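# Clip the loose flower to the dryer, level the ring

## Task

Pick up the flower lying on the table and clip it by its stem onto one of the dryer's pegs, then get the dryer's ring hanging level. No stem may be bent out of shape. The task is done only when the dryer hangs freely from its rail and every flower, this one included, hangs head down and is held by a clip on its stem.

## Robot and tools

Robot: two arms, left_arm and right_arm, each ending in a two-finger gripper. The fingers point along the gripper's +z axis and close along its y axis. end_effector_position is the point between the finger pads, just behind the tips.

Frames: the scene frame has its origin at table-top height, midway between the nominal arm bases, with +z up, +x out over the table and left_arm on the +y side (arm names do not match image sides). Calibrated bases: left_arm at (+0.042, +0.310, 0) m, quat_wxyz (+1.000, 0, 0, -0.023); right_arm at (+0.013, -0.286, 0) m, quat_wxyz (+1.000, 0, 0, -0.013). Each arm reports its hand pose, velocities and targets in its own base frame; fixed cameras and the table use the scene frame. Reported hand positions can be a few cm off, more at long reach.

Motion numbers (shared by execute_actions and move): one row is 14 numbers, all in [-1, 1], always covering both arms: dx, dy, dz, rx, ry, rz, opening for left_arm, then the same seven for right_arm. The first six are offsets, not poses: each is measured from that arm's Hand target as it stood when the action or move began, along that arm's own base axes, and rotation is about the Hand target position. 1.0 equals 0.6 m for dx, dy, dz and 180 degrees for rx, ry, rz, which together form one rotation vector. Repeating an offset in a later call moves the arm further. Sending six zeros re-commands the current Hand target. Opening is absolute: +1 fully open (about 87 mm between pads), +0.5 about 69 mm, 0 about 43 mm, -0.5 about 18 mm, -1 closed. A 0 there is a real command, so to leave a gripper unchanged resend its present value.

execute_actions(actions, cameras): actions is a list of actions; each action is up to 15 rows, one per 1/30 s step, and a short action repeats its last row to fill 15 steps. Every row in an action counts from the same start pose. An empty list returns state plus images. cameras picks images by name: ["all"], [] or a list.

move(target, speed, blend, opening_speed, blocking, cameras): drives each gripper in a straight line to the target row, or through a list of up to 15 rows, all offsets counted from the same starting Hand targets. speed is m/s (0.002 to 2.9, default 0.25; turning up to twice that in rad/s), one value or one per target. blend is in metres, rounding corners in a list (0 means stop at each). opening_speed is change per second on the -1 to +1 scale, at least 0.2. A move lasts at least 0.5 s and at most 10 s. It does not avoid obstacles or the other arm. Grippers lag and can overshoot speed, especially with an outstretched arm. Avoid paths near an arm's own base, which can flip its shoulder. The result adds a move: line: done, off_target, moving, held, fault, plus limits such as paced or held. done means within 10 mm and 2 degrees but says nothing about contact.

wait(seconds 0 to 10): lets time run with commands held. stop(): brakes a running move. zoom_image(camera, region [x0, y0, x1, y1] pixels, at most 504 x 504) enlarges part of the newest image of cam_head_left, cam_head_right, cam_high, cam_low, cam_left_wrist or cam_right_wrist. finished_scene(scene): ends the scene (1 or 2); irreversible, so call it only when the goal holds with the robot let go.

Results: Hand target is the last commanded pose after the controller clips orientation to within 40 degrees of the measured one; the next offsets count from it. The gripper often rests short of it because of friction and weight; waiting will not close the gap, so send the remaining distance as a further offset and check tilt after each move. grip_measured is the finger position on the opening scale; to hold something, command roughly 0.04 below the reading at first contact (less gap for lighter force). Readings may be off by about 1 mm. Joint velocities may say within noise. Joint torques include arm weight and have offsets; entries 1 to 3 wrap at ±28 N m. Tool commands lists current commands. Action results list some per-step positions. Wrist images may lag during motion. Camera calibrations for all six cameras are given in OpenCV form; fixed cameras may have shifted up to about 2.3 degrees and 9 mm.

Joint ranges (rad): waist -2.618 to 3.054, shoulder 0 to 3.142, elbow 0 to 3.142 (straight at 2.901), wrist pitch and yaw ±1.571, wrist roll ±2.094.

Avoid: dropping the flower or letting go of moving parts, anything leaving the table, hard hits or pushes on the dryer, rail, table or fixtures, contact or squeezing between the two arms (a gripper closing on the other's fingers counts), and strain on the wrist-camera cables, whose touches count as hand contact. An arm blocked by something keeps pushing until commanded back past its gripper. Holding loads, stretching out or pushing at unreachable poses heats motors: MOTOR HOT appears at 75 °C, at 90 °C the arm folds and goes idle, at 100 °C it drops. Loose objects may be nudged occasionally.

Each tool is called after "Emit:" as name(argument=value, ...), one argument or row to a line, values as JSON.

## Session

Emit:
execute_actions(
  actions=[],
)

Scene clock: 0.00 s.
left_arm: end_effector_position=(+0.2460, +0.0772, +0.1618) grip_measured=+0.966 end_effector_quat_wxyz=(+0.666, -0.199, +0.718, -0.033) | right_arm: end_effector_position=(+0.3151, +0.0132, +0.2340) grip_measured=+0.965 end_effector_quat_wxyz=(+0.660, -0.117, +0.742, +0.029)
Joint positions: left_arm=[0.6 0.324 0.209 -0.003 0.377 -0.277 0.983] | right_arm=[-0.105 0.737 0.562 0.041 -0.301 -0.153 0.983]
Joint velocities: within noise
Joint torques (N m): no reading
Heat: left arm: 36 °C; right arm: 37 °C.
Hand target: left_arm +0.2471, +0.0778, +0.1702; +0.674, -0.195, +0.712, -0.031 | right_arm +0.3160, +0.0131, +0.2413; +0.667, -0.117, +0.736, +0.027
Tool commands: left_gripper/opening=+1.0 right_gripper/opening=+1.0

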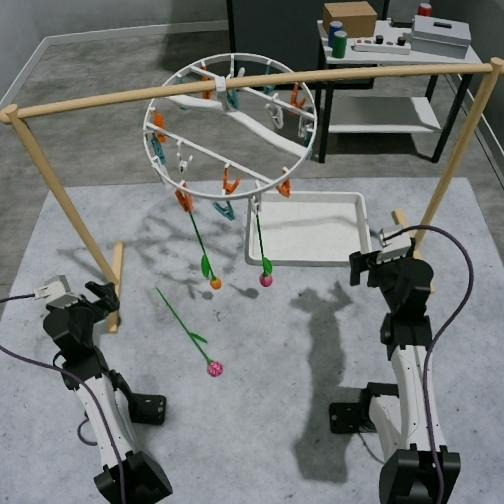

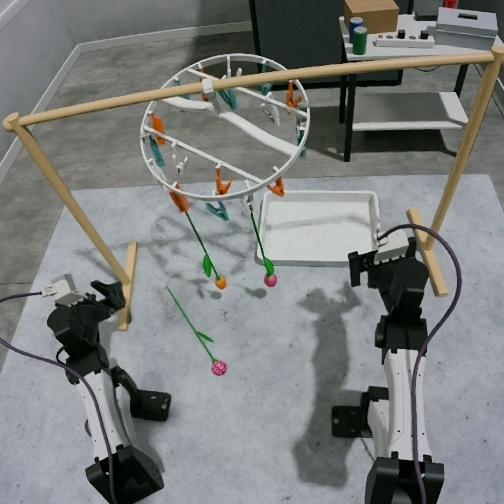

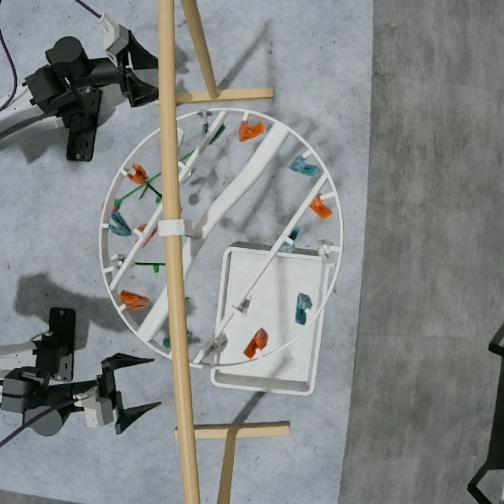

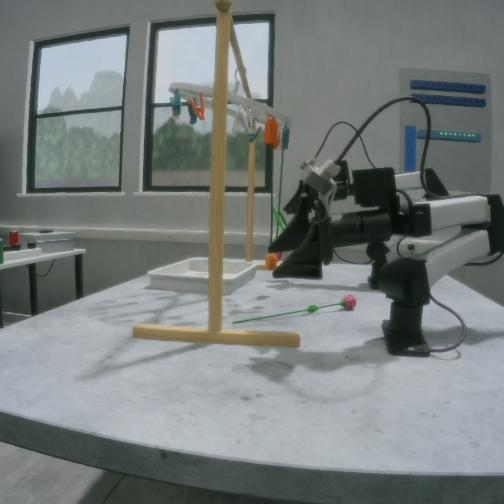

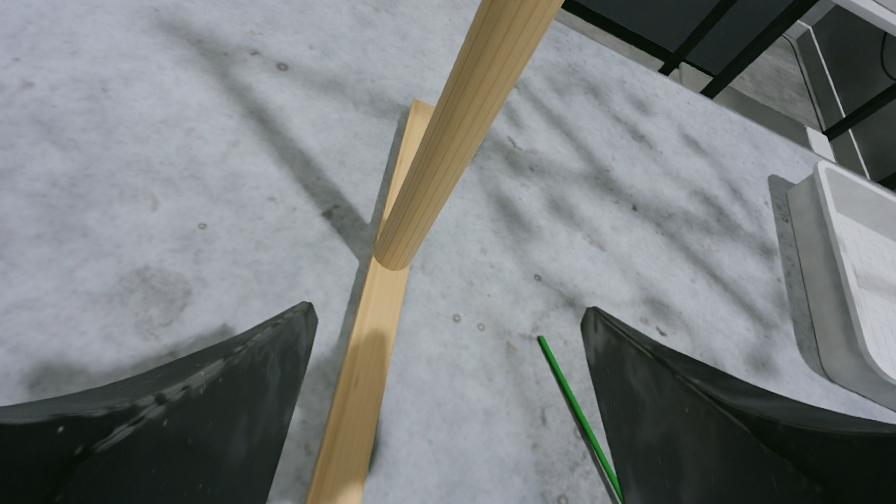

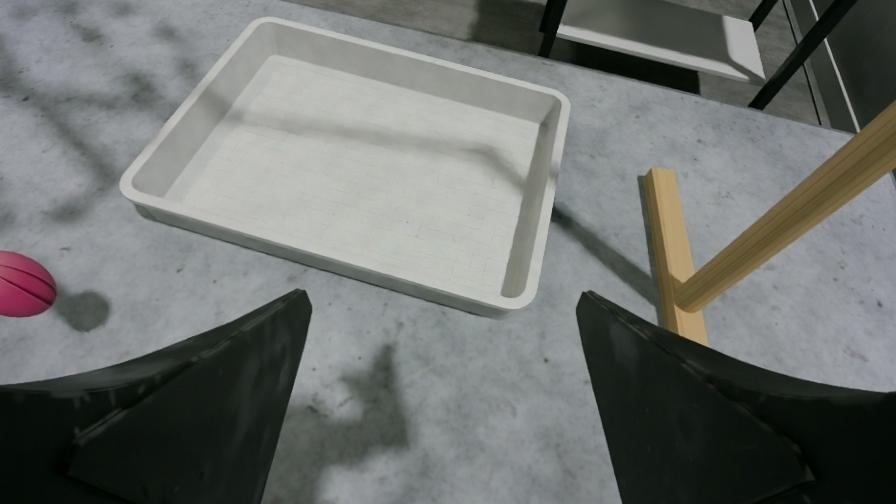

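Emit:
zoom_image(
  camera="cam_head_left",
  region=[130, 40, 330, 240],
)

Emit:
zoom_image(
  camera="cam_high",
  region=[90, 90, 360, 380],
)

Emit:
zoom_image(
  camera="cam_low",
  region=[130, 60, 330, 260],
)

Emit:
zoom_image(
  camera="cam_head_right",
  region=[120, 40, 340, 300],
)

Scaled by 2.520 from the camera's 504x504 image, which has a finer 720x720 frame.

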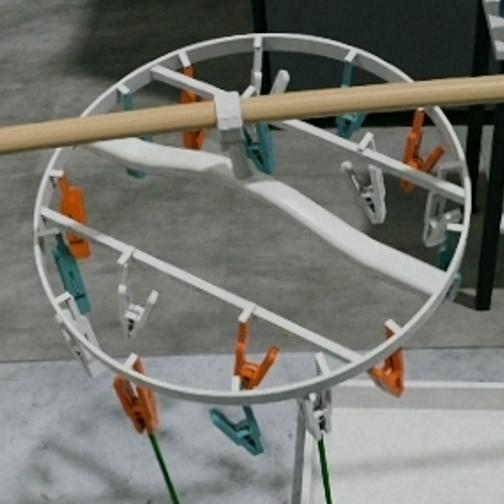

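Scaled by 1.738 from the camera's 504x504 image, which has a finer 720x720 frame.

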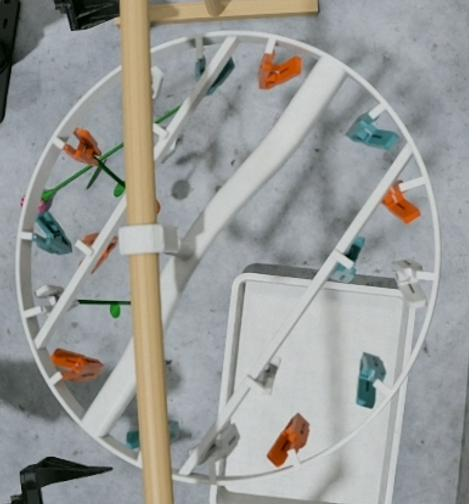

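Scaled by 2.520 from the camera's 504x504 image, which has a finer 720x720 frame.

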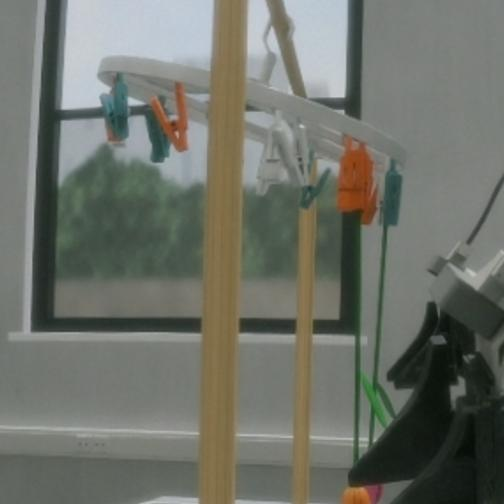

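Scaled by 1.938 from the camera's 504x504 image, which has a finer 720x720 frame.

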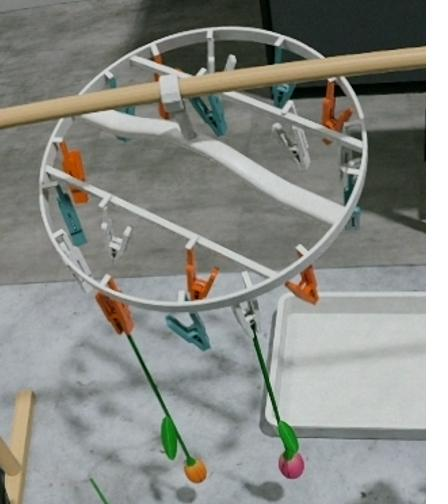

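Emit:
zoom_image(
  camera="cam_head_left",
  region=[135, 170, 235, 240],
)

Emit:
zoom_image(
  camera="cam_head_left",
  region=[210, 150, 310, 240],
)

Emit:
zoom_image(
  camera="cam_head_left",
  region=[240, 70, 330, 160],
)

Emit:
zoom_image(
  camera="cam_head_left",
  region=[140, 50, 240, 150],
)

Emit:
zoom_image(
  camera="cam_low",
  region=[160, 70, 300, 170],
)

Scaled by 5.040 from the camera's 504x504 image, which has a finer 720x720 frame.

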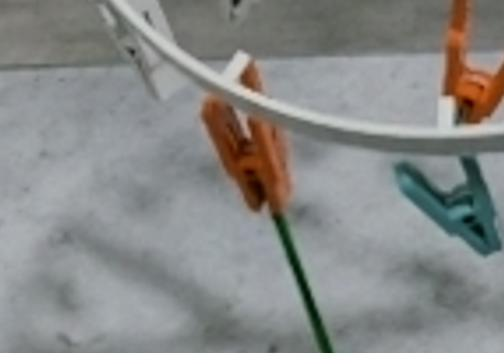

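Scaled by 5.040 from the camera's 504x504 image, which has a finer 720x720 frame.

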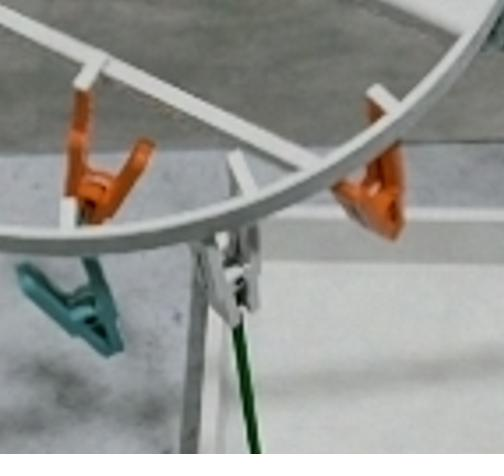

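Scaled by 5.600 from the camera's 504x504 image, which has a finer 720x720 frame.

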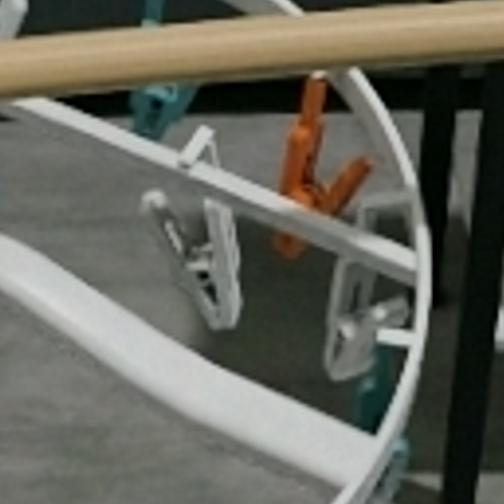

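Scaled by 5.040 from the camera's 504x504 image, which has a finer 720x720 frame.

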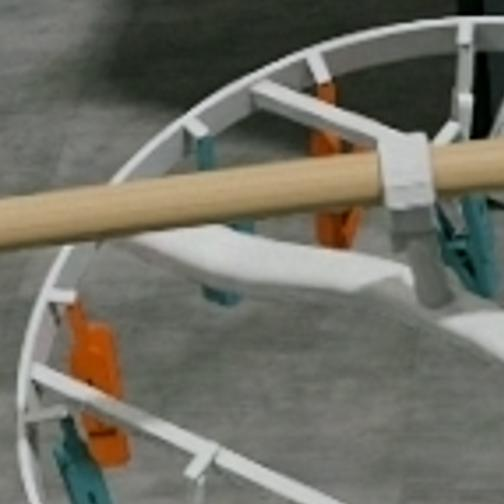

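Scaled by 3.600 from the camera's 504x504 image, which has a finer 720x720 frame.

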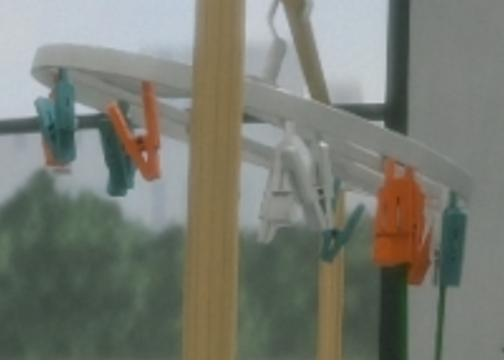

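Emit:
zoom_image(
  camera="cam_high",
  region=[150, 200, 220, 270],
)

Emit:
zoom_image(
  camera="cam_head_left",
  region=[190, 60, 260, 130],
)

Emit:
zoom_image(
  camera="cam_low",
  region=[200, 0, 300, 100],
)

Emit:
zoom_image(
  camera="cam_head_right",
  region=[180, 60, 250, 130],
)

Emit:
zoom_image(
  camera="cam_head_left",
  region=[140, 230, 290, 380],
)

Emit:
zoom_image(
  camera="cam_low",
  region=[220, 200, 380, 360],
)

Scaled by 7.200 from the camera's 504x504 image, which has a finer 720x720 frame.

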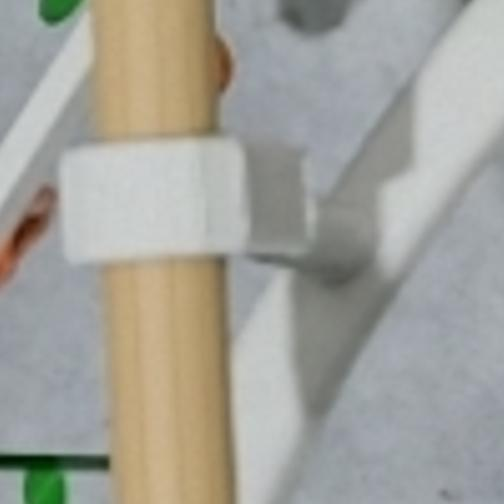

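Scaled by 7.200 from the camera's 504x504 image, which has a finer 720x720 frame.

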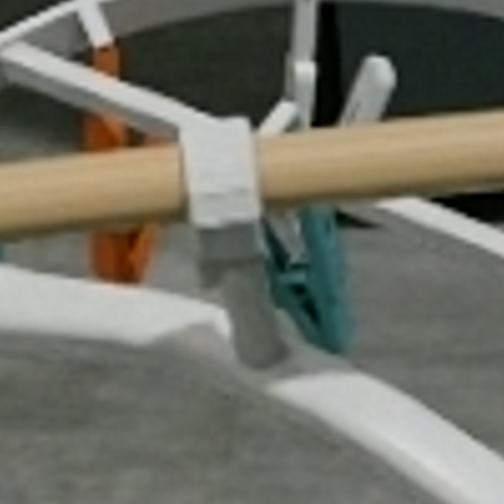

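Scaled by 5.040 from the camera's 504x504 image, which has a finer 720x720 frame.

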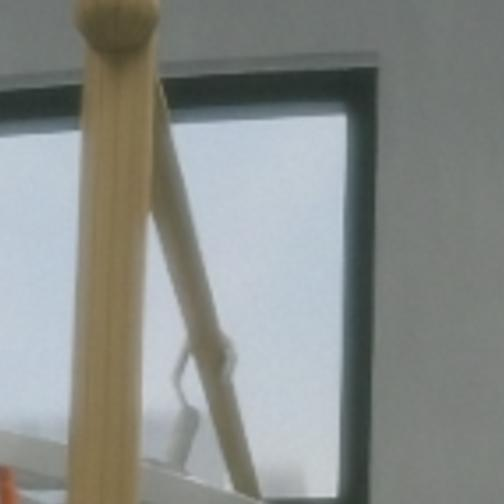

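Scaled by 7.200 from the camera's 504x504 image, which has a finer 720x720 frame.

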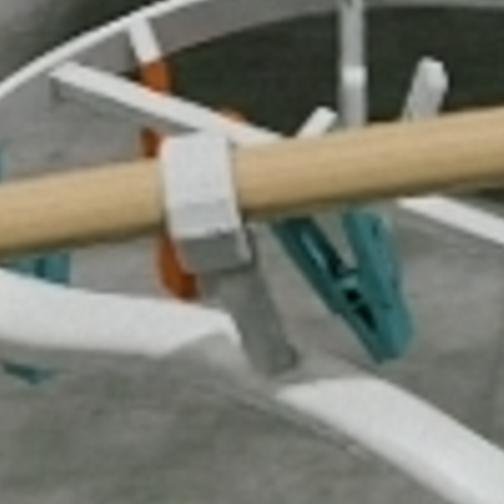

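Scaled by 3.360 from the camera's 504x504 image, which has a finer 720x720 frame.

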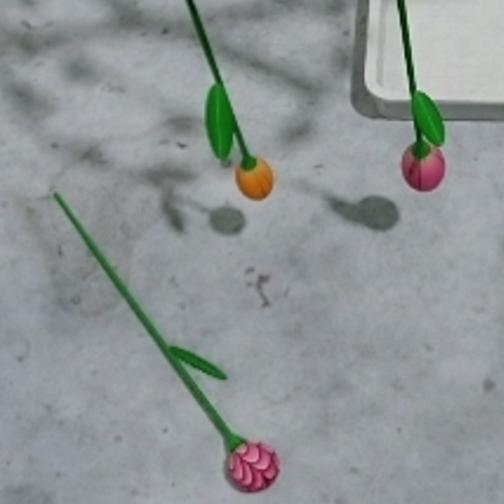

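Scaled by 3.150 from the camera's 504x504 image, which has a finer 720x720 frame.

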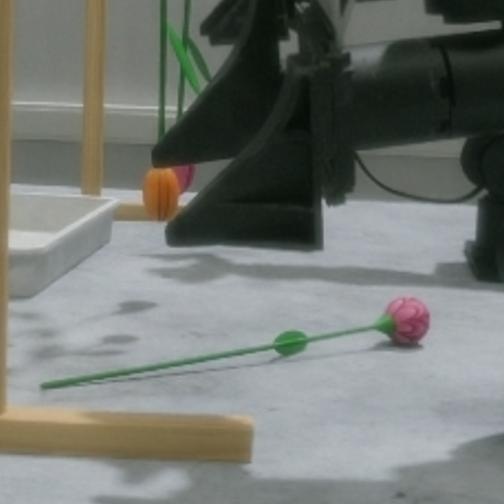

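Emit:
move(
  target=[0,0,0,0,0,0,1, -0.21,0.145,0.048,0.1105,-0.2295,0.15,1],
  speed=0.25,
  cameras=["cam_right_wrist","cam_head_left"],
)

Scene clock: 55.60 s.
left_arm: end_effector_position=(+0.2460, +0.0772, +0.1618) grip_measured=+0.966 end_effector_quat_wxyz=(+0.666, -0.199, +0.718, -0.033) | right_arm: end_effector_position=(+0.1937, +0.1015, +0.2708) grip_measured=+0.965 end_effector_quat_wxyz=(+0.830, -0.191, +0.459, +0.253)
Joint positions: left_arm=[0.6 0.324 0.209 -0.003 0.377 -0.277 0.983] | right_arm=[-0.087 -0.007 -0.01 0.69 -0.65 0.363 0.983]
Joint torques (N m): left_arm=[-0.02 1.59 8.21 2.07 0 0.1] | right_arm=[-0.51 2.56 6 1.47 0.07 0.08]
Heat: left arm: 43 °C; right arm: 43 °C.
Hand target: left_arm +0.2471, +0.0778, +0.1702; +0.674, -0.195, +0.712, -0.031 | right_arm +0.1900, +0.1001, +0.2701; +0.865, -0.170, +0.395, +0.258
Off the commanded pose: left_arm 0.009 m, 1 deg | right_arm 0.004 m, 9 deg.
joint sent to its limit (right arm) — joint 2 (shoulder), lower limit; joint 3 (elbow), lower limit, where the elbow is as bent as it goes. The joint targets are off in orientation, not in position.
move: off_target (right_arm)
camera_calibration:
cam_right_wrist: T_world_to_cam=[[0.617522, -0.782943, 0.075274, -0.0576639], [-0.220856, -0.264449, -0.93877, 0.344034], [0.75491, 0.563087, -0.336221, 0.0307602], [0, 0, 0, 1]] pos_world=[0.0883696, 0.0285112, 0.337652]
Images, in order (width x height): cam_head_left 504x504, cam_right_wrist 896x504.

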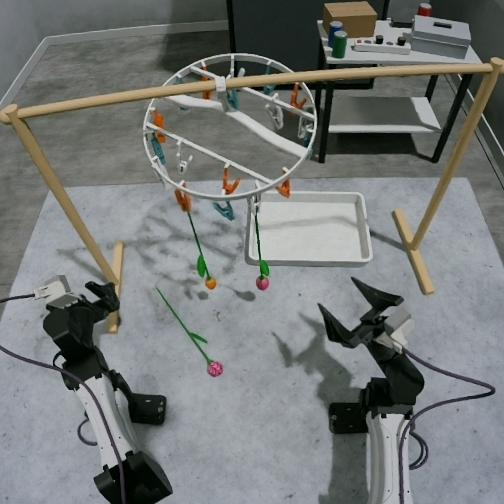

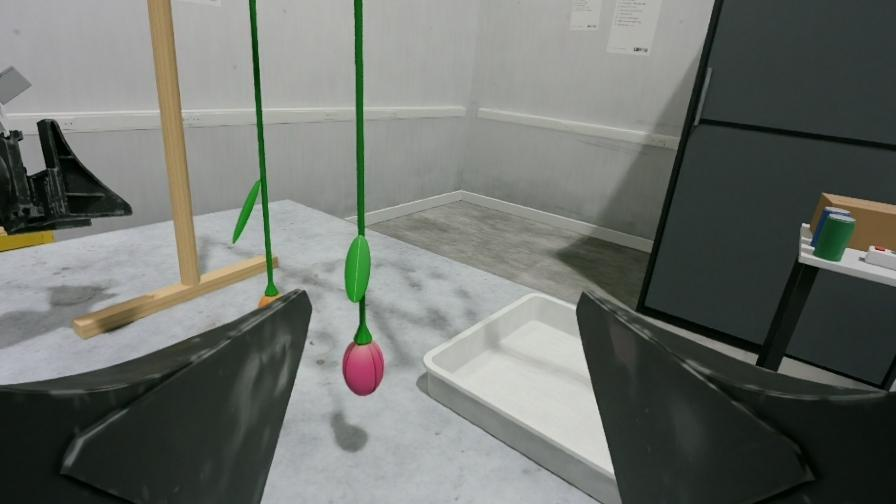

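Emit:
move(
  target=[0,0,0,0,0,0,1, 0.05,0.033,0.15,0.0786,-0.0936,0,1],
  speed=0.25,
  cameras=["cam_right_wrist"],
)

Scene clock: 59.93 s.
left_arm: end_effector_position=(+0.2460, +0.0772, +0.1618) grip_measured=+0.966 end_effector_quat_wxyz=(+0.666, -0.199, +0.718, -0.033) | right_arm: end_effector_position=(+0.2316, +0.1254, +0.3334) grip_measured=+0.965 end_effector_quat_wxyz=(+0.884, -0.114, +0.369, +0.263)
Joint positions: left_arm=[0.6 0.324 0.209 -0.003 0.377 -0.277 0.983] | right_arm=[0.372 0.778 0.081 1.485 -0.154 0.143 0.983]
Joint torques (N m): left_arm=[-0.01 1.59 8.21 2.07 0 0.1] | right_arm=[0.65 1.26 8.61 2.09 0.11 -0.15]
Heat: left arm: 43 °C; right arm: 43 °C.
Hand target: left_arm +0.2471, +0.0778, +0.1702; +0.674, -0.195, +0.712, -0.031 | right_arm +0.2201, +0.1199, +0.3601; +0.928, -0.098, +0.229, +0.277
Off the commanded pose: left_arm 0.009 m, 1 deg | right_arm 0.030 m, 17 deg.
joint sent to its limit (right arm) — joint 4 (wrist pitch), upper limit. The joint targets are off in orientation, not in position.
move: off_target (right_arm)
camera_calibration:
cam_right_wrist: T_world_to_cam=[[0.572814, -0.81967, 0.00494783, -0.0286873], [-0.0761927, -0.0592543, -0.995331, 0.377137], [0.816136, 0.569763, -0.0963946, -0.0852588], [0, 0, 0, 1]] pos_world=[0.11475, 0.0474102, 0.367299]
Images, in order (width x height): cam_right_wrist 896x504.

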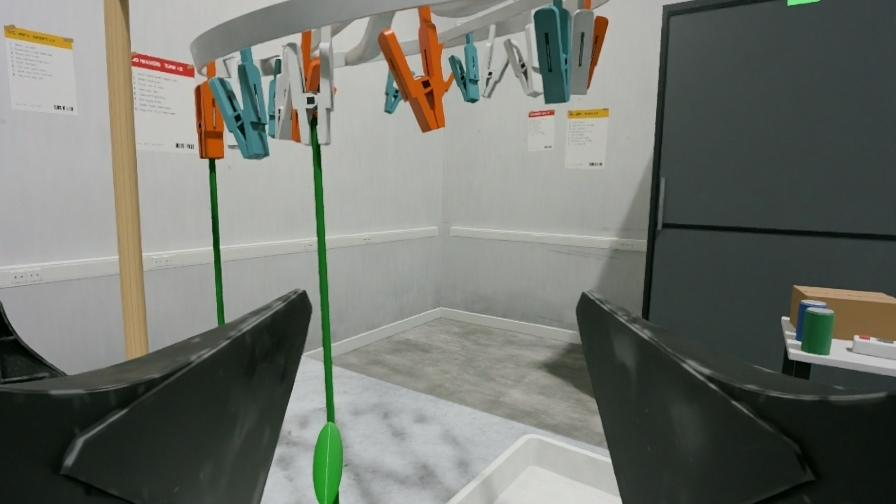

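Emit:
zoom_image(
  camera="cam_right_wrist",
  region=[180, 0, 350, 180],
)

Emit:
zoom_image(
  camera="cam_right_wrist",
  region=[360, 0, 620, 150],
)

Scaled by 2.800 from the camera's 896x504 image, which has a finer 1280x720 frame.

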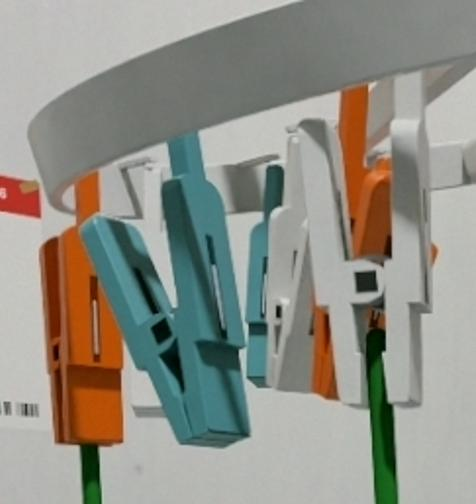

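Scaled by 1.938 from the camera's 896x504 image, which has a finer 1280x720 frame.

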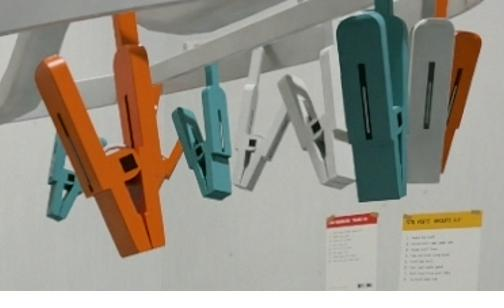

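Emit:
move(
  target=[0,0,0,0,0,0,1, 0.2107,-0.0307,0.0915,-0.1127,0.1229,0.0271,1],
  speed=0.25,
  cameras=["cam_right_wrist","cam_high","cam_head_left"],
)

Scene clock: 92.50 s.
left_arm: end_effector_position=(+0.2460, +0.0772, +0.1618) grip_measured=+0.966 end_effector_quat_wxyz=(+0.666, -0.199, +0.718, -0.033) | right_arm: end_effector_position=(+0.3457, +0.1025, +0.4076) grip_measured=+0.965 end_effector_quat_wxyz=(+0.820, -0.211, +0.448, +0.286)
Joint positions: left_arm=[0.6 0.324 0.209 -0.003 0.377 -0.277 0.983] | right_arm=[-0.067 1.176 0.725 1.179 -0.697 0.416 0.983]
Joint torques (N m): left_arm=[-0.02 1.59 8.2 2.07 0 0.09] | right_arm=[-0.34 -2.14 9.2 1.21 0.12 0.05]
Heat: left arm: 44 °C; right arm: 42 °C.
Hand target: left_arm +0.2471, +0.0778, +0.1702; +0.674, -0.195, +0.712, -0.031 | right_arm +0.3464, +0.1014, +0.4151; +0.823, -0.214, +0.443, +0.285
Off the commanded pose: left_arm 0.009 m, 1 deg | right_arm 0.008 m, 1 deg.
move: done
camera_calibration:
cam_right_wrist: T_world_to_cam=[[0.679276, -0.729507, 0.0800186, -0.189785], [-0.19108, -0.281082, -0.940469, 0.498369], [0.70857, 0.623548, -0.330327, -0.0312533], [0, 0, 0, 1]] pos_world=[0.24629, 0.0211213, 0.473563]
Images, in order (width x height): cam_head_left 504x504, cam_high 504x504, cam_right_wrist 896x504.

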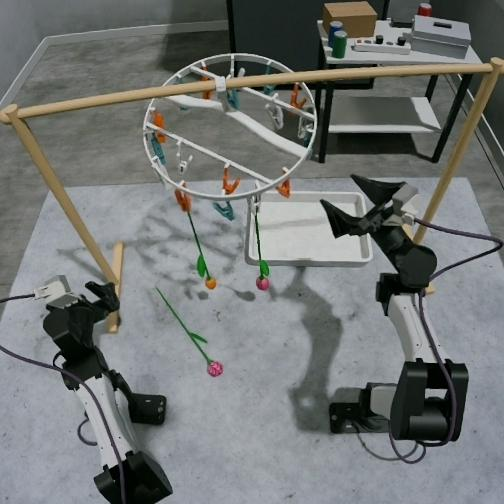

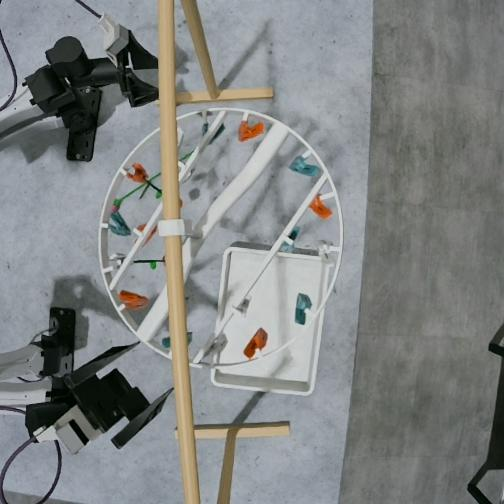

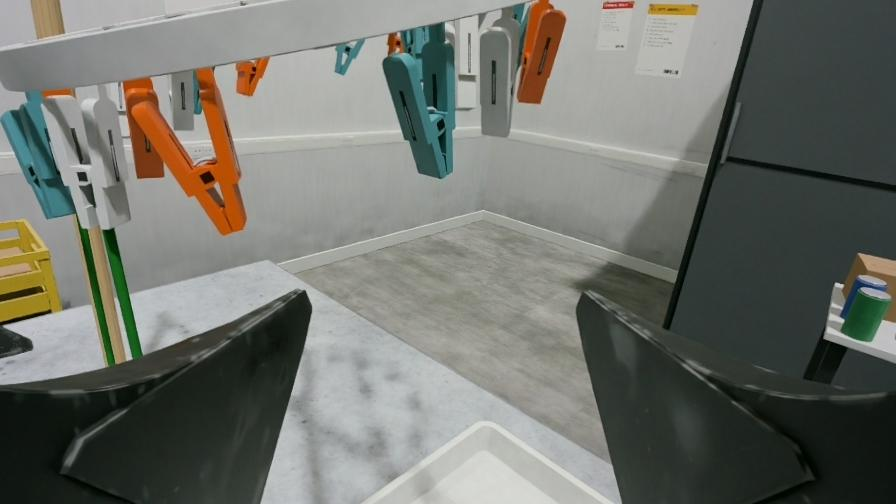

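Emit:
move(
  target=[0,0,0,0,0,0,1, 0.0427,0.061,0.0448,0.0442,-0.0339,0.0831,1],
  speed=0.2,
  cameras=["cam_right_wrist"],
)

Scene clock: 102.40 s.
left_arm: end_effector_position=(+0.2460, +0.0772, +0.1618) grip_measured=+0.966 end_effector_quat_wxyz=(+0.666, -0.199, +0.718, -0.033) | right_arm: end_effector_position=(+0.3839, +0.1357, +0.4223) grip_measured=+0.965 end_effector_quat_wxyz=(+0.794, -0.204, +0.400, +0.410)
Joint positions: left_arm=[0.6 0.324 0.209 -0.003 0.377 -0.277 0.983] | right_arm=[0.003 1.51 0.93 1.484 -0.708 0.695 0.983]
Joint torques (N m): left_arm=[-0.01 1.59 8.2 2.07 0.01 0.09] | right_arm=[0.62 -4.51 8.64 1.87 0.21 0.06]
Heat: left arm: 45 °C; right arm: 41 °C.
Hand target: left_arm +0.2471, +0.0778, +0.1702; +0.674, -0.195, +0.712, -0.031 | right_arm +0.3721, +0.1381, +0.4418; +0.814, -0.227, +0.346, +0.407
Off the commanded pose: left_arm 0.009 m, 1 deg | right_arm 0.023 m, 7 deg.
joint sent to its limit (right arm) — joint 4 (wrist pitch), upper limit. The joint targets still meet the commanded pose.
move: off_target (right_arm)
camera_calibration:
cam_right_wrist: T_world_to_cam=[[0.830423, -0.557041, -0.0101208, -0.236094], [-0.137172, -0.186818, -0.972771, 0.508962], [0.539983, 0.8092, -0.231548, -0.0763095], [0, 0, 0, 1]] pos_world=[0.307079, 0.0253191, 0.475045]
Images, in order (width x height): cam_right_wrist 896x504.

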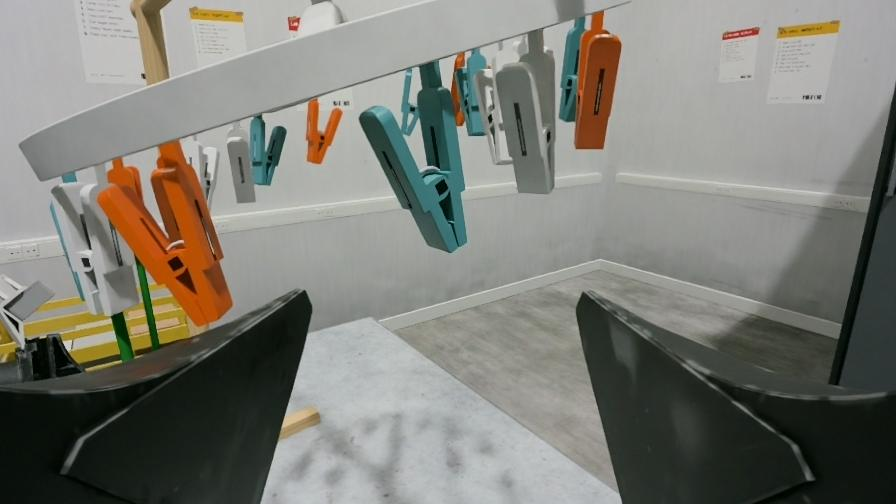

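Emit:
move(
  target=[0,0,0,0,0,0,1, 0.0415,0.0715,0.077,-0.0337,0.0194,0,1],
  speed=0.12,
  cameras=["cam_right_wrist","cam_high"],
)

Scene clock: 108.53 s.
left_arm: end_effector_position=(+0.2460, +0.0772, +0.1618) grip_measured=+0.966 end_effector_quat_wxyz=(+0.666, -0.199, +0.718, -0.033) | right_arm: end_effector_position=(+0.3967, +0.1781, +0.4824) grip_measured=+0.965 end_effector_quat_wxyz=(+0.787, -0.250, +0.399, +0.398)
Joint positions: left_arm=[0.6 0.324 0.209 -0.003 0.377 -0.277 0.983] | right_arm=[0.115 1.519 1.23 1.12 -0.718 0.532 0.983]
Joint torques (N m): left_arm=[-0.02 1.59 8.2 2.07 0 0.09] | right_arm=[0.58 -4.77 9.25 1.05 0.17 -0.13]
Heat: left arm: 45 °C; right arm: 41 °C.
Hand target: left_arm +0.2471, +0.0778, +0.1702; +0.674, -0.195, +0.712, -0.031 | right_arm +0.3970, +0.1809, +0.4881; +0.790, -0.257, +0.392, +0.395
Off the commanded pose: left_arm 0.009 m, 1 deg | right_arm 0.006 m, 1 deg.
move: done
camera_calibration:
cam_right_wrist: T_world_to_cam=[[0.842229, -0.534662, 0.0691834, -0.269425], [-0.0940172, -0.272023, -0.957687, 0.567879], [0.530858, 0.800088, -0.279373, -0.075293], [0, 0, 0, 1]] pos_world=[0.320278, 0.0706654, 0.541455]
Images, in order (width x height): cam_high 504x504, cam_right_wrist 896x504.

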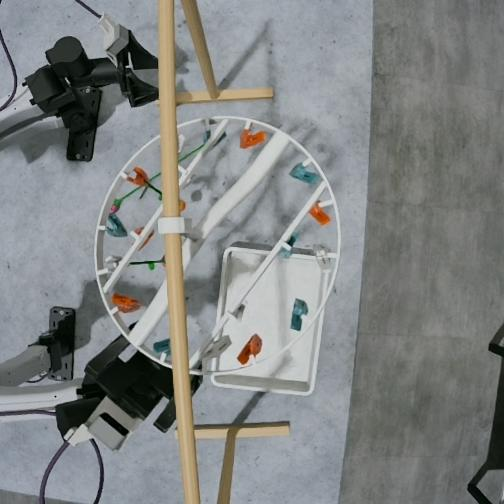

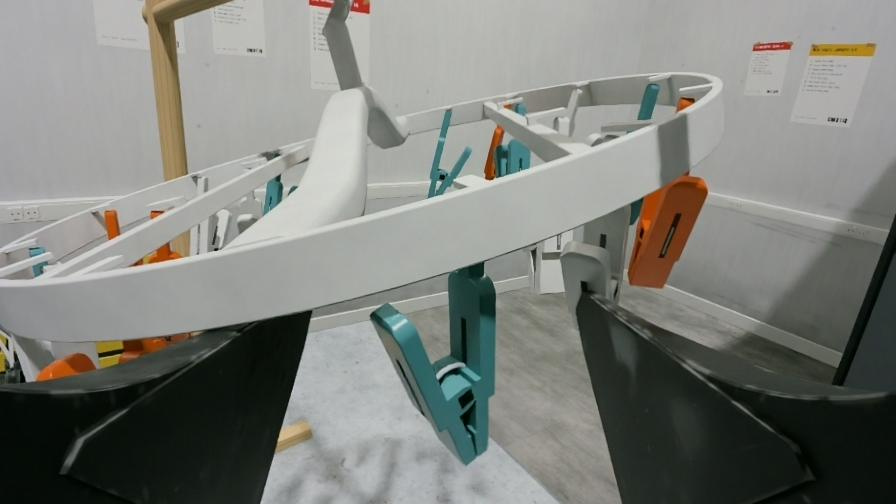

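Emit:
wait(
  seconds=0.1,
  cameras=["cam_low","cam_head_left","cam_high","cam_right_wrist"],
)

Emit:
zoom_image(
  camera="cam_low",
  region=[140, 60, 340, 200],
)

Scene clock: 110.30 s.
left_arm: end_effector_position=(+0.2460, +0.0772, +0.1618) grip_measured=+0.966 end_effector_quat_wxyz=(+0.666, -0.199, +0.718, -0.033) | right_arm: end_effector_position=(+0.3968, +0.1781, +0.4823) grip_measured=+0.965 end_effector_quat_wxyz=(+0.787, -0.250, +0.399, +0.398)
Joint positions: left_arm=[0.6 0.324 0.209 -0.003 0.377 -0.277 0.983] | right_arm=[0.115 1.519 1.23 1.12 -0.718 0.531 0.983]
Joint torques (N m): left_arm=[-0.02 1.59 8.2 2.07 0.01 0.09] | right_arm=[0.59 -4.75 9.24 1.05 0.16 -0.13]
Heat: left arm: 45 °C; right arm: 41 °C.
Hand target: left_arm +0.2471, +0.0778, +0.1702; +0.674, -0.195, +0.712, -0.031 | right_arm +0.3970, +0.1809, +0.4881; +0.790, -0.257, +0.392, +0.395
Tool commands: left_gripper/opening=+1.0 right_gripper/opening=+1.0
Off the commanded pose: left_arm 0.009 m, 1 deg | right_arm 0.006 m, 1 deg.
wait: 0.10 s; at rest from the start
camera_calibration:
cam_right_wrist: T_world_to_cam=[[0.84216, -0.534807, 0.0689097, -0.269329], [-0.0945556, -0.272278, -0.957562, 0.56801], [0.530873, 0.799904, -0.27987, -0.0750684], [0, 0, 0, 1]] pos_world=[0.320378, 0.070665, 0.541454]
Images, in order (width x height): cam_head_left 504x504, cam_high 504x504, cam_low 504x504, cam_right_wrist 896x504.

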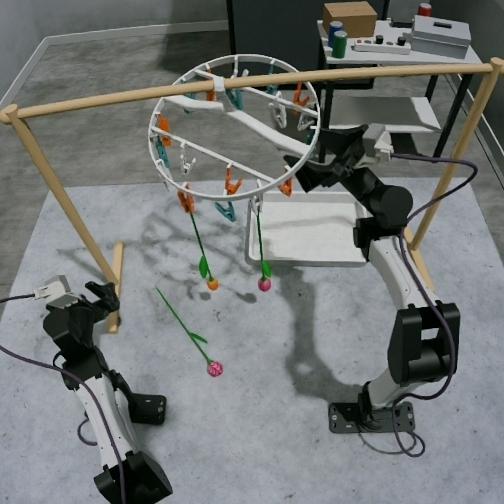

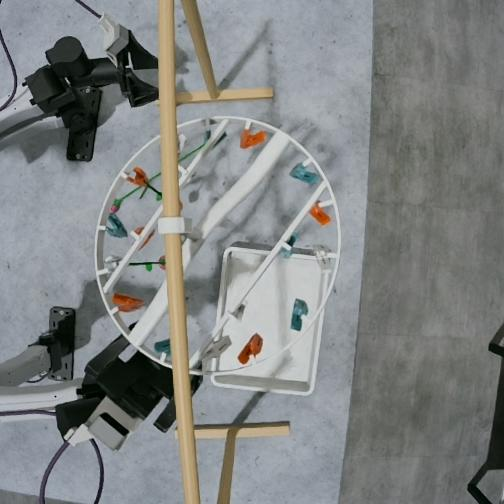

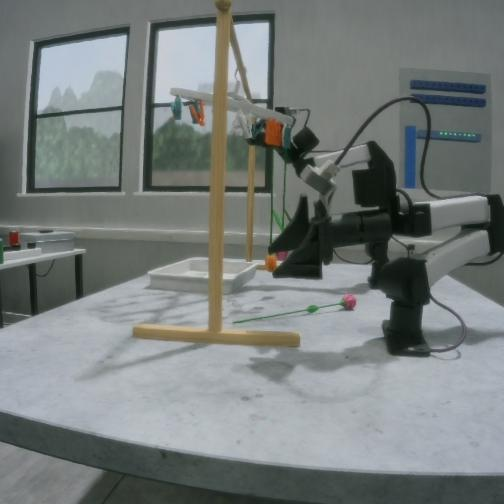

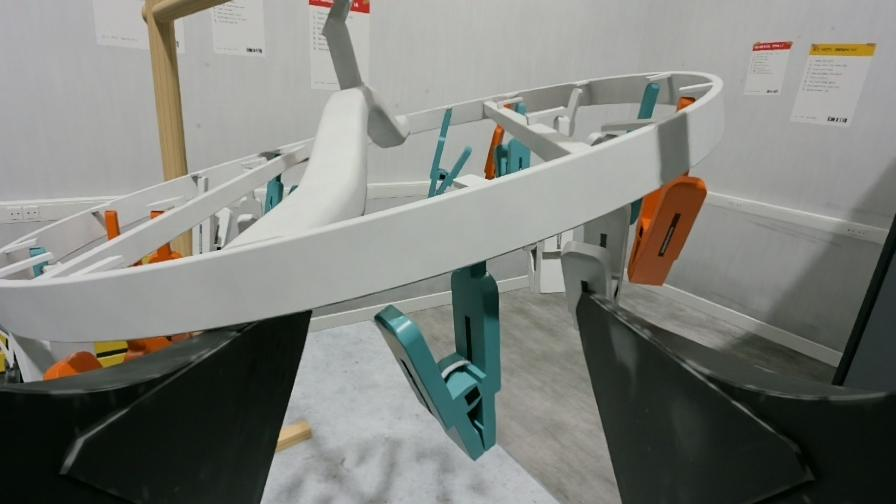

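Scaled by 2.520 from the camera's 504x504 image, which has a finer 720x720 frame.

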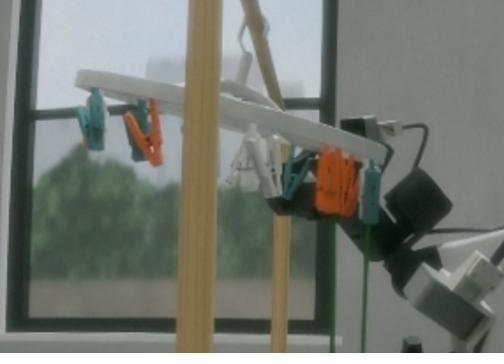

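Emit:
move(
  target=[0,0,0,0,0,0,1, -0.0208,-0.0358,-0.053,-0.0347,-0.0596,-0.0467,1],
  speed=0.12,
  cameras=["cam_right_wrist","cam_high"],
)

Scene clock: 116.73 s.
left_arm: end_effector_position=(+0.2460, +0.0772, +0.1618) grip_measured=+0.966 end_effector_quat_wxyz=(+0.666, -0.199, +0.718, -0.033) | right_arm: end_effector_position=(+0.3940, +0.1631, +0.4460) grip_measured=+0.965 end_effector_quat_wxyz=(+0.825, -0.298, +0.373, +0.301)
Joint positions: left_arm=[0.6 0.324 0.209 -0.003 0.377 -0.277 0.983] | right_arm=[0.087 1.489 1.059 1.261 -0.743 0.312 0.983]
Joint torques (N m): left_arm=[-0.01 1.59 8.2 2.08 0 0.09] | right_arm=[-0.53 -7.72 6.16 1.23 0.16 -0.11]
Heat: left arm: 45 °C; right arm: 40 °C.
Hand target: left_arm +0.2471, +0.0778, +0.1702; +0.674, -0.195, +0.712, -0.031 | right_arm +0.3845, +0.1595, +0.4563; +0.835, -0.306, +0.355, +0.289
Off the commanded pose: left_arm 0.009 m, 1 deg | right_arm 0.014 m, 3 deg.
move: off_target (right_arm)
camera_calibration:
cam_right_wrist: T_world_to_cam=[[0.739372, -0.620806, 0.260633, -0.303566], [0.0134001, -0.373455, -0.927552, 0.489464], [0.673164, 0.689298, -0.267803, -0.115149], [0, 0, 0, 1]] pos_world=[0.295404, 0.0737089, 0.502286]
Images, in order (width x height): cam_high 504x504, cam_right_wrist 896x504.

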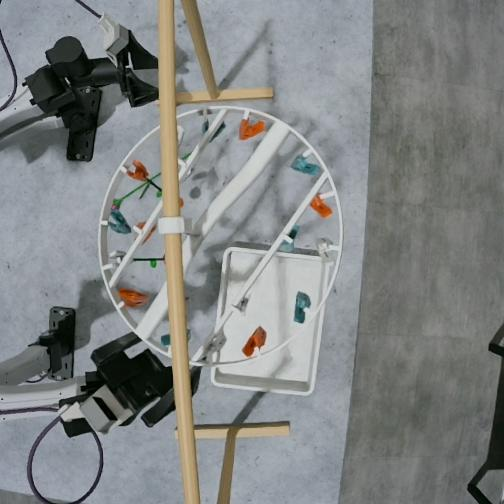

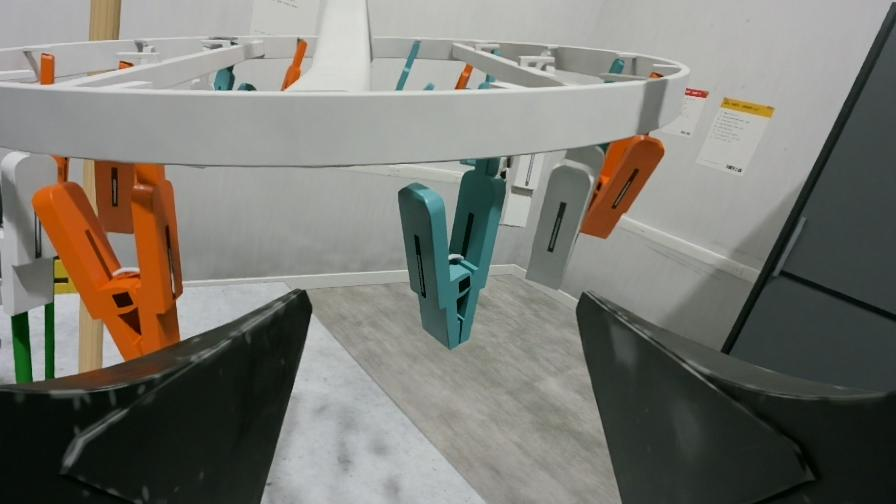

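Emit:
move(
  target=[0,0,0,0,0,0,1, 0.0192,0.0358,0.0378,0,0,0,1],
  speed=0.1,
  cameras=["cam_right_wrist"],
)

Scene clock: 124.37 s.
left_arm: end_effector_position=(+0.2460, +0.0772, +0.1618) grip_measured=+0.966 end_effector_quat_wxyz=(+0.666, -0.199, +0.718, -0.033) | right_arm: end_effector_position=(+0.3947, +0.1802, +0.4717) grip_measured=+0.965 end_effector_quat_wxyz=(+0.829, -0.308, +0.362, +0.294)
Joint positions: left_arm=[0.6 0.324 0.209 -0.003 0.377 -0.277 0.983] | right_arm=[0.141 1.489 1.16 1.145 -0.717 0.245 0.983]
Joint torques (N m): left_arm=[-0.02 1.61 8.21 2.07 0.01 0.1] | right_arm=[0.46 -4.82 8.95 1.06 0.29 -0.11]
Heat: left arm: 45 °C; right arm: 40 °C.
Hand target: left_arm +0.2471, +0.0778, +0.1702; +0.674, -0.195, +0.712, -0.031 | right_arm +0.3960, +0.1810, +0.4790; +0.835, -0.306, +0.355, +0.289
Off the commanded pose: left_arm 0.009 m, 1 deg | right_arm 0.008 m, 1 deg.
move: done
camera_calibration:
cam_right_wrist: T_world_to_cam=[[0.73049, -0.617909, 0.290813, -0.311277], [0.0417947, -0.384587, -0.922142, 0.507895], [0.681643, 0.68577, -0.255112, -0.12921], [0, 0, 0, 1]] pos_world=[0.294232, 0.0915973, 0.525912]
Images, in order (width x height): cam_right_wrist 896x504.

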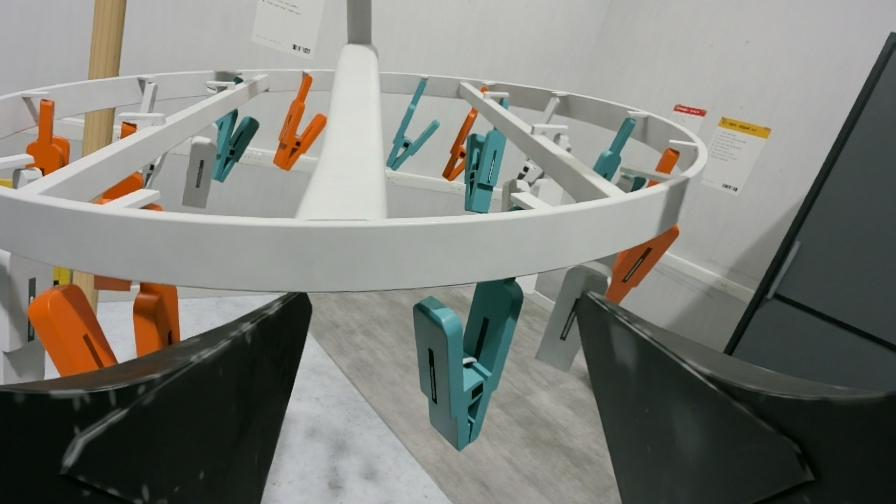

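Emit:
move(
  target=[
    [0,0,0,0,0,0,1, 0,0,0,0,0,0,-0.05],
    [0,0,0,0,0,0,1, -0.0667,0.023,0,0,0,-0.0722,-0.05],
  ],
  speed=0.08,
  opening_speed=1.0,
  cameras=["cam_right_wrist","cam_high","cam_head_left"],
)

Scene clock: 135.47 s.
left_arm: end_effector_position=(+0.2460, +0.0772, +0.1618) grip_measured=+0.966 end_effector_quat_wxyz=(+0.666, -0.199, +0.718, -0.033) | right_arm: end_effector_position=(+0.3609, +0.1959, +0.4747) grip_measured=-0.050 end_effector_quat_wxyz=(+0.858, -0.267, +0.392, +0.196)
Joint positions: left_arm=[0.6 0.324 0.209 -0.003 0.377 -0.277 0.983] | right_arm=[0.34 1.255 1.023 0.872 -0.398 -0.092 0.475]
Joint torques (N m): left_arm=[-0.01 1.59 8.2 2.08 0 0.1] | right_arm=[0.58 -5.2 6.57 1.41 0.18 -0.06]
Heat: left arm: 46 °C; right arm: 39 °C.
Hand target: left_arm +0.2471, +0.0778, +0.1702; +0.674, -0.195, +0.712, -0.031 | right_arm +0.3560, +0.1947, +0.4791; +0.862, -0.264, +0.387, +0.192
Off the commanded pose: left_arm 0.009 m, 1 deg | right_arm 0.007 m, 1 deg.
move: done
camera_calibration:
cam_right_wrist: T_world_to_cam=[[0.570066, -0.765933, 0.297272, -0.193967], [-0.040278, -0.387439, -0.921015, 0.547777], [0.820611, 0.513066, -0.251716, -0.134091], [0, 0, 0, 1]] pos_world=[0.242674, 0.132462, 0.528419]
Images, in order (width x height): cam_head_left 504x504, cam_high 504x504, cam_right_wrist 896x504.

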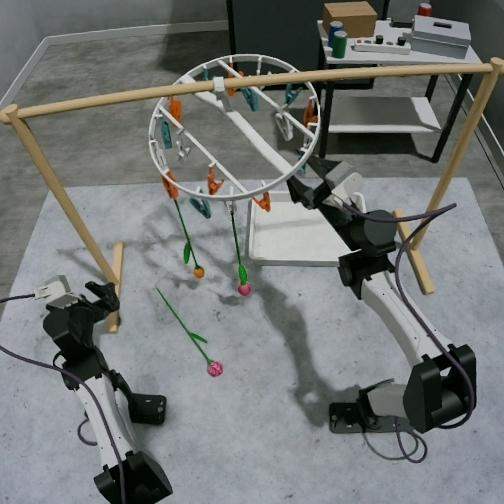

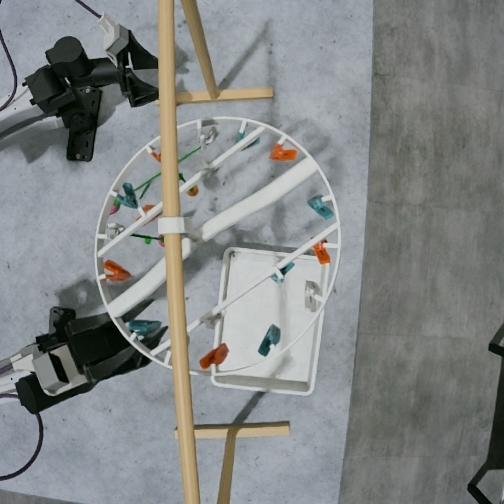

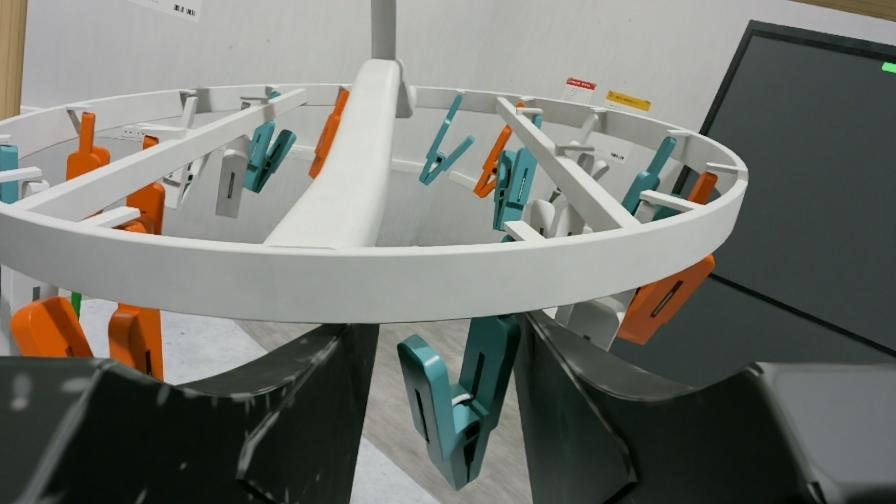

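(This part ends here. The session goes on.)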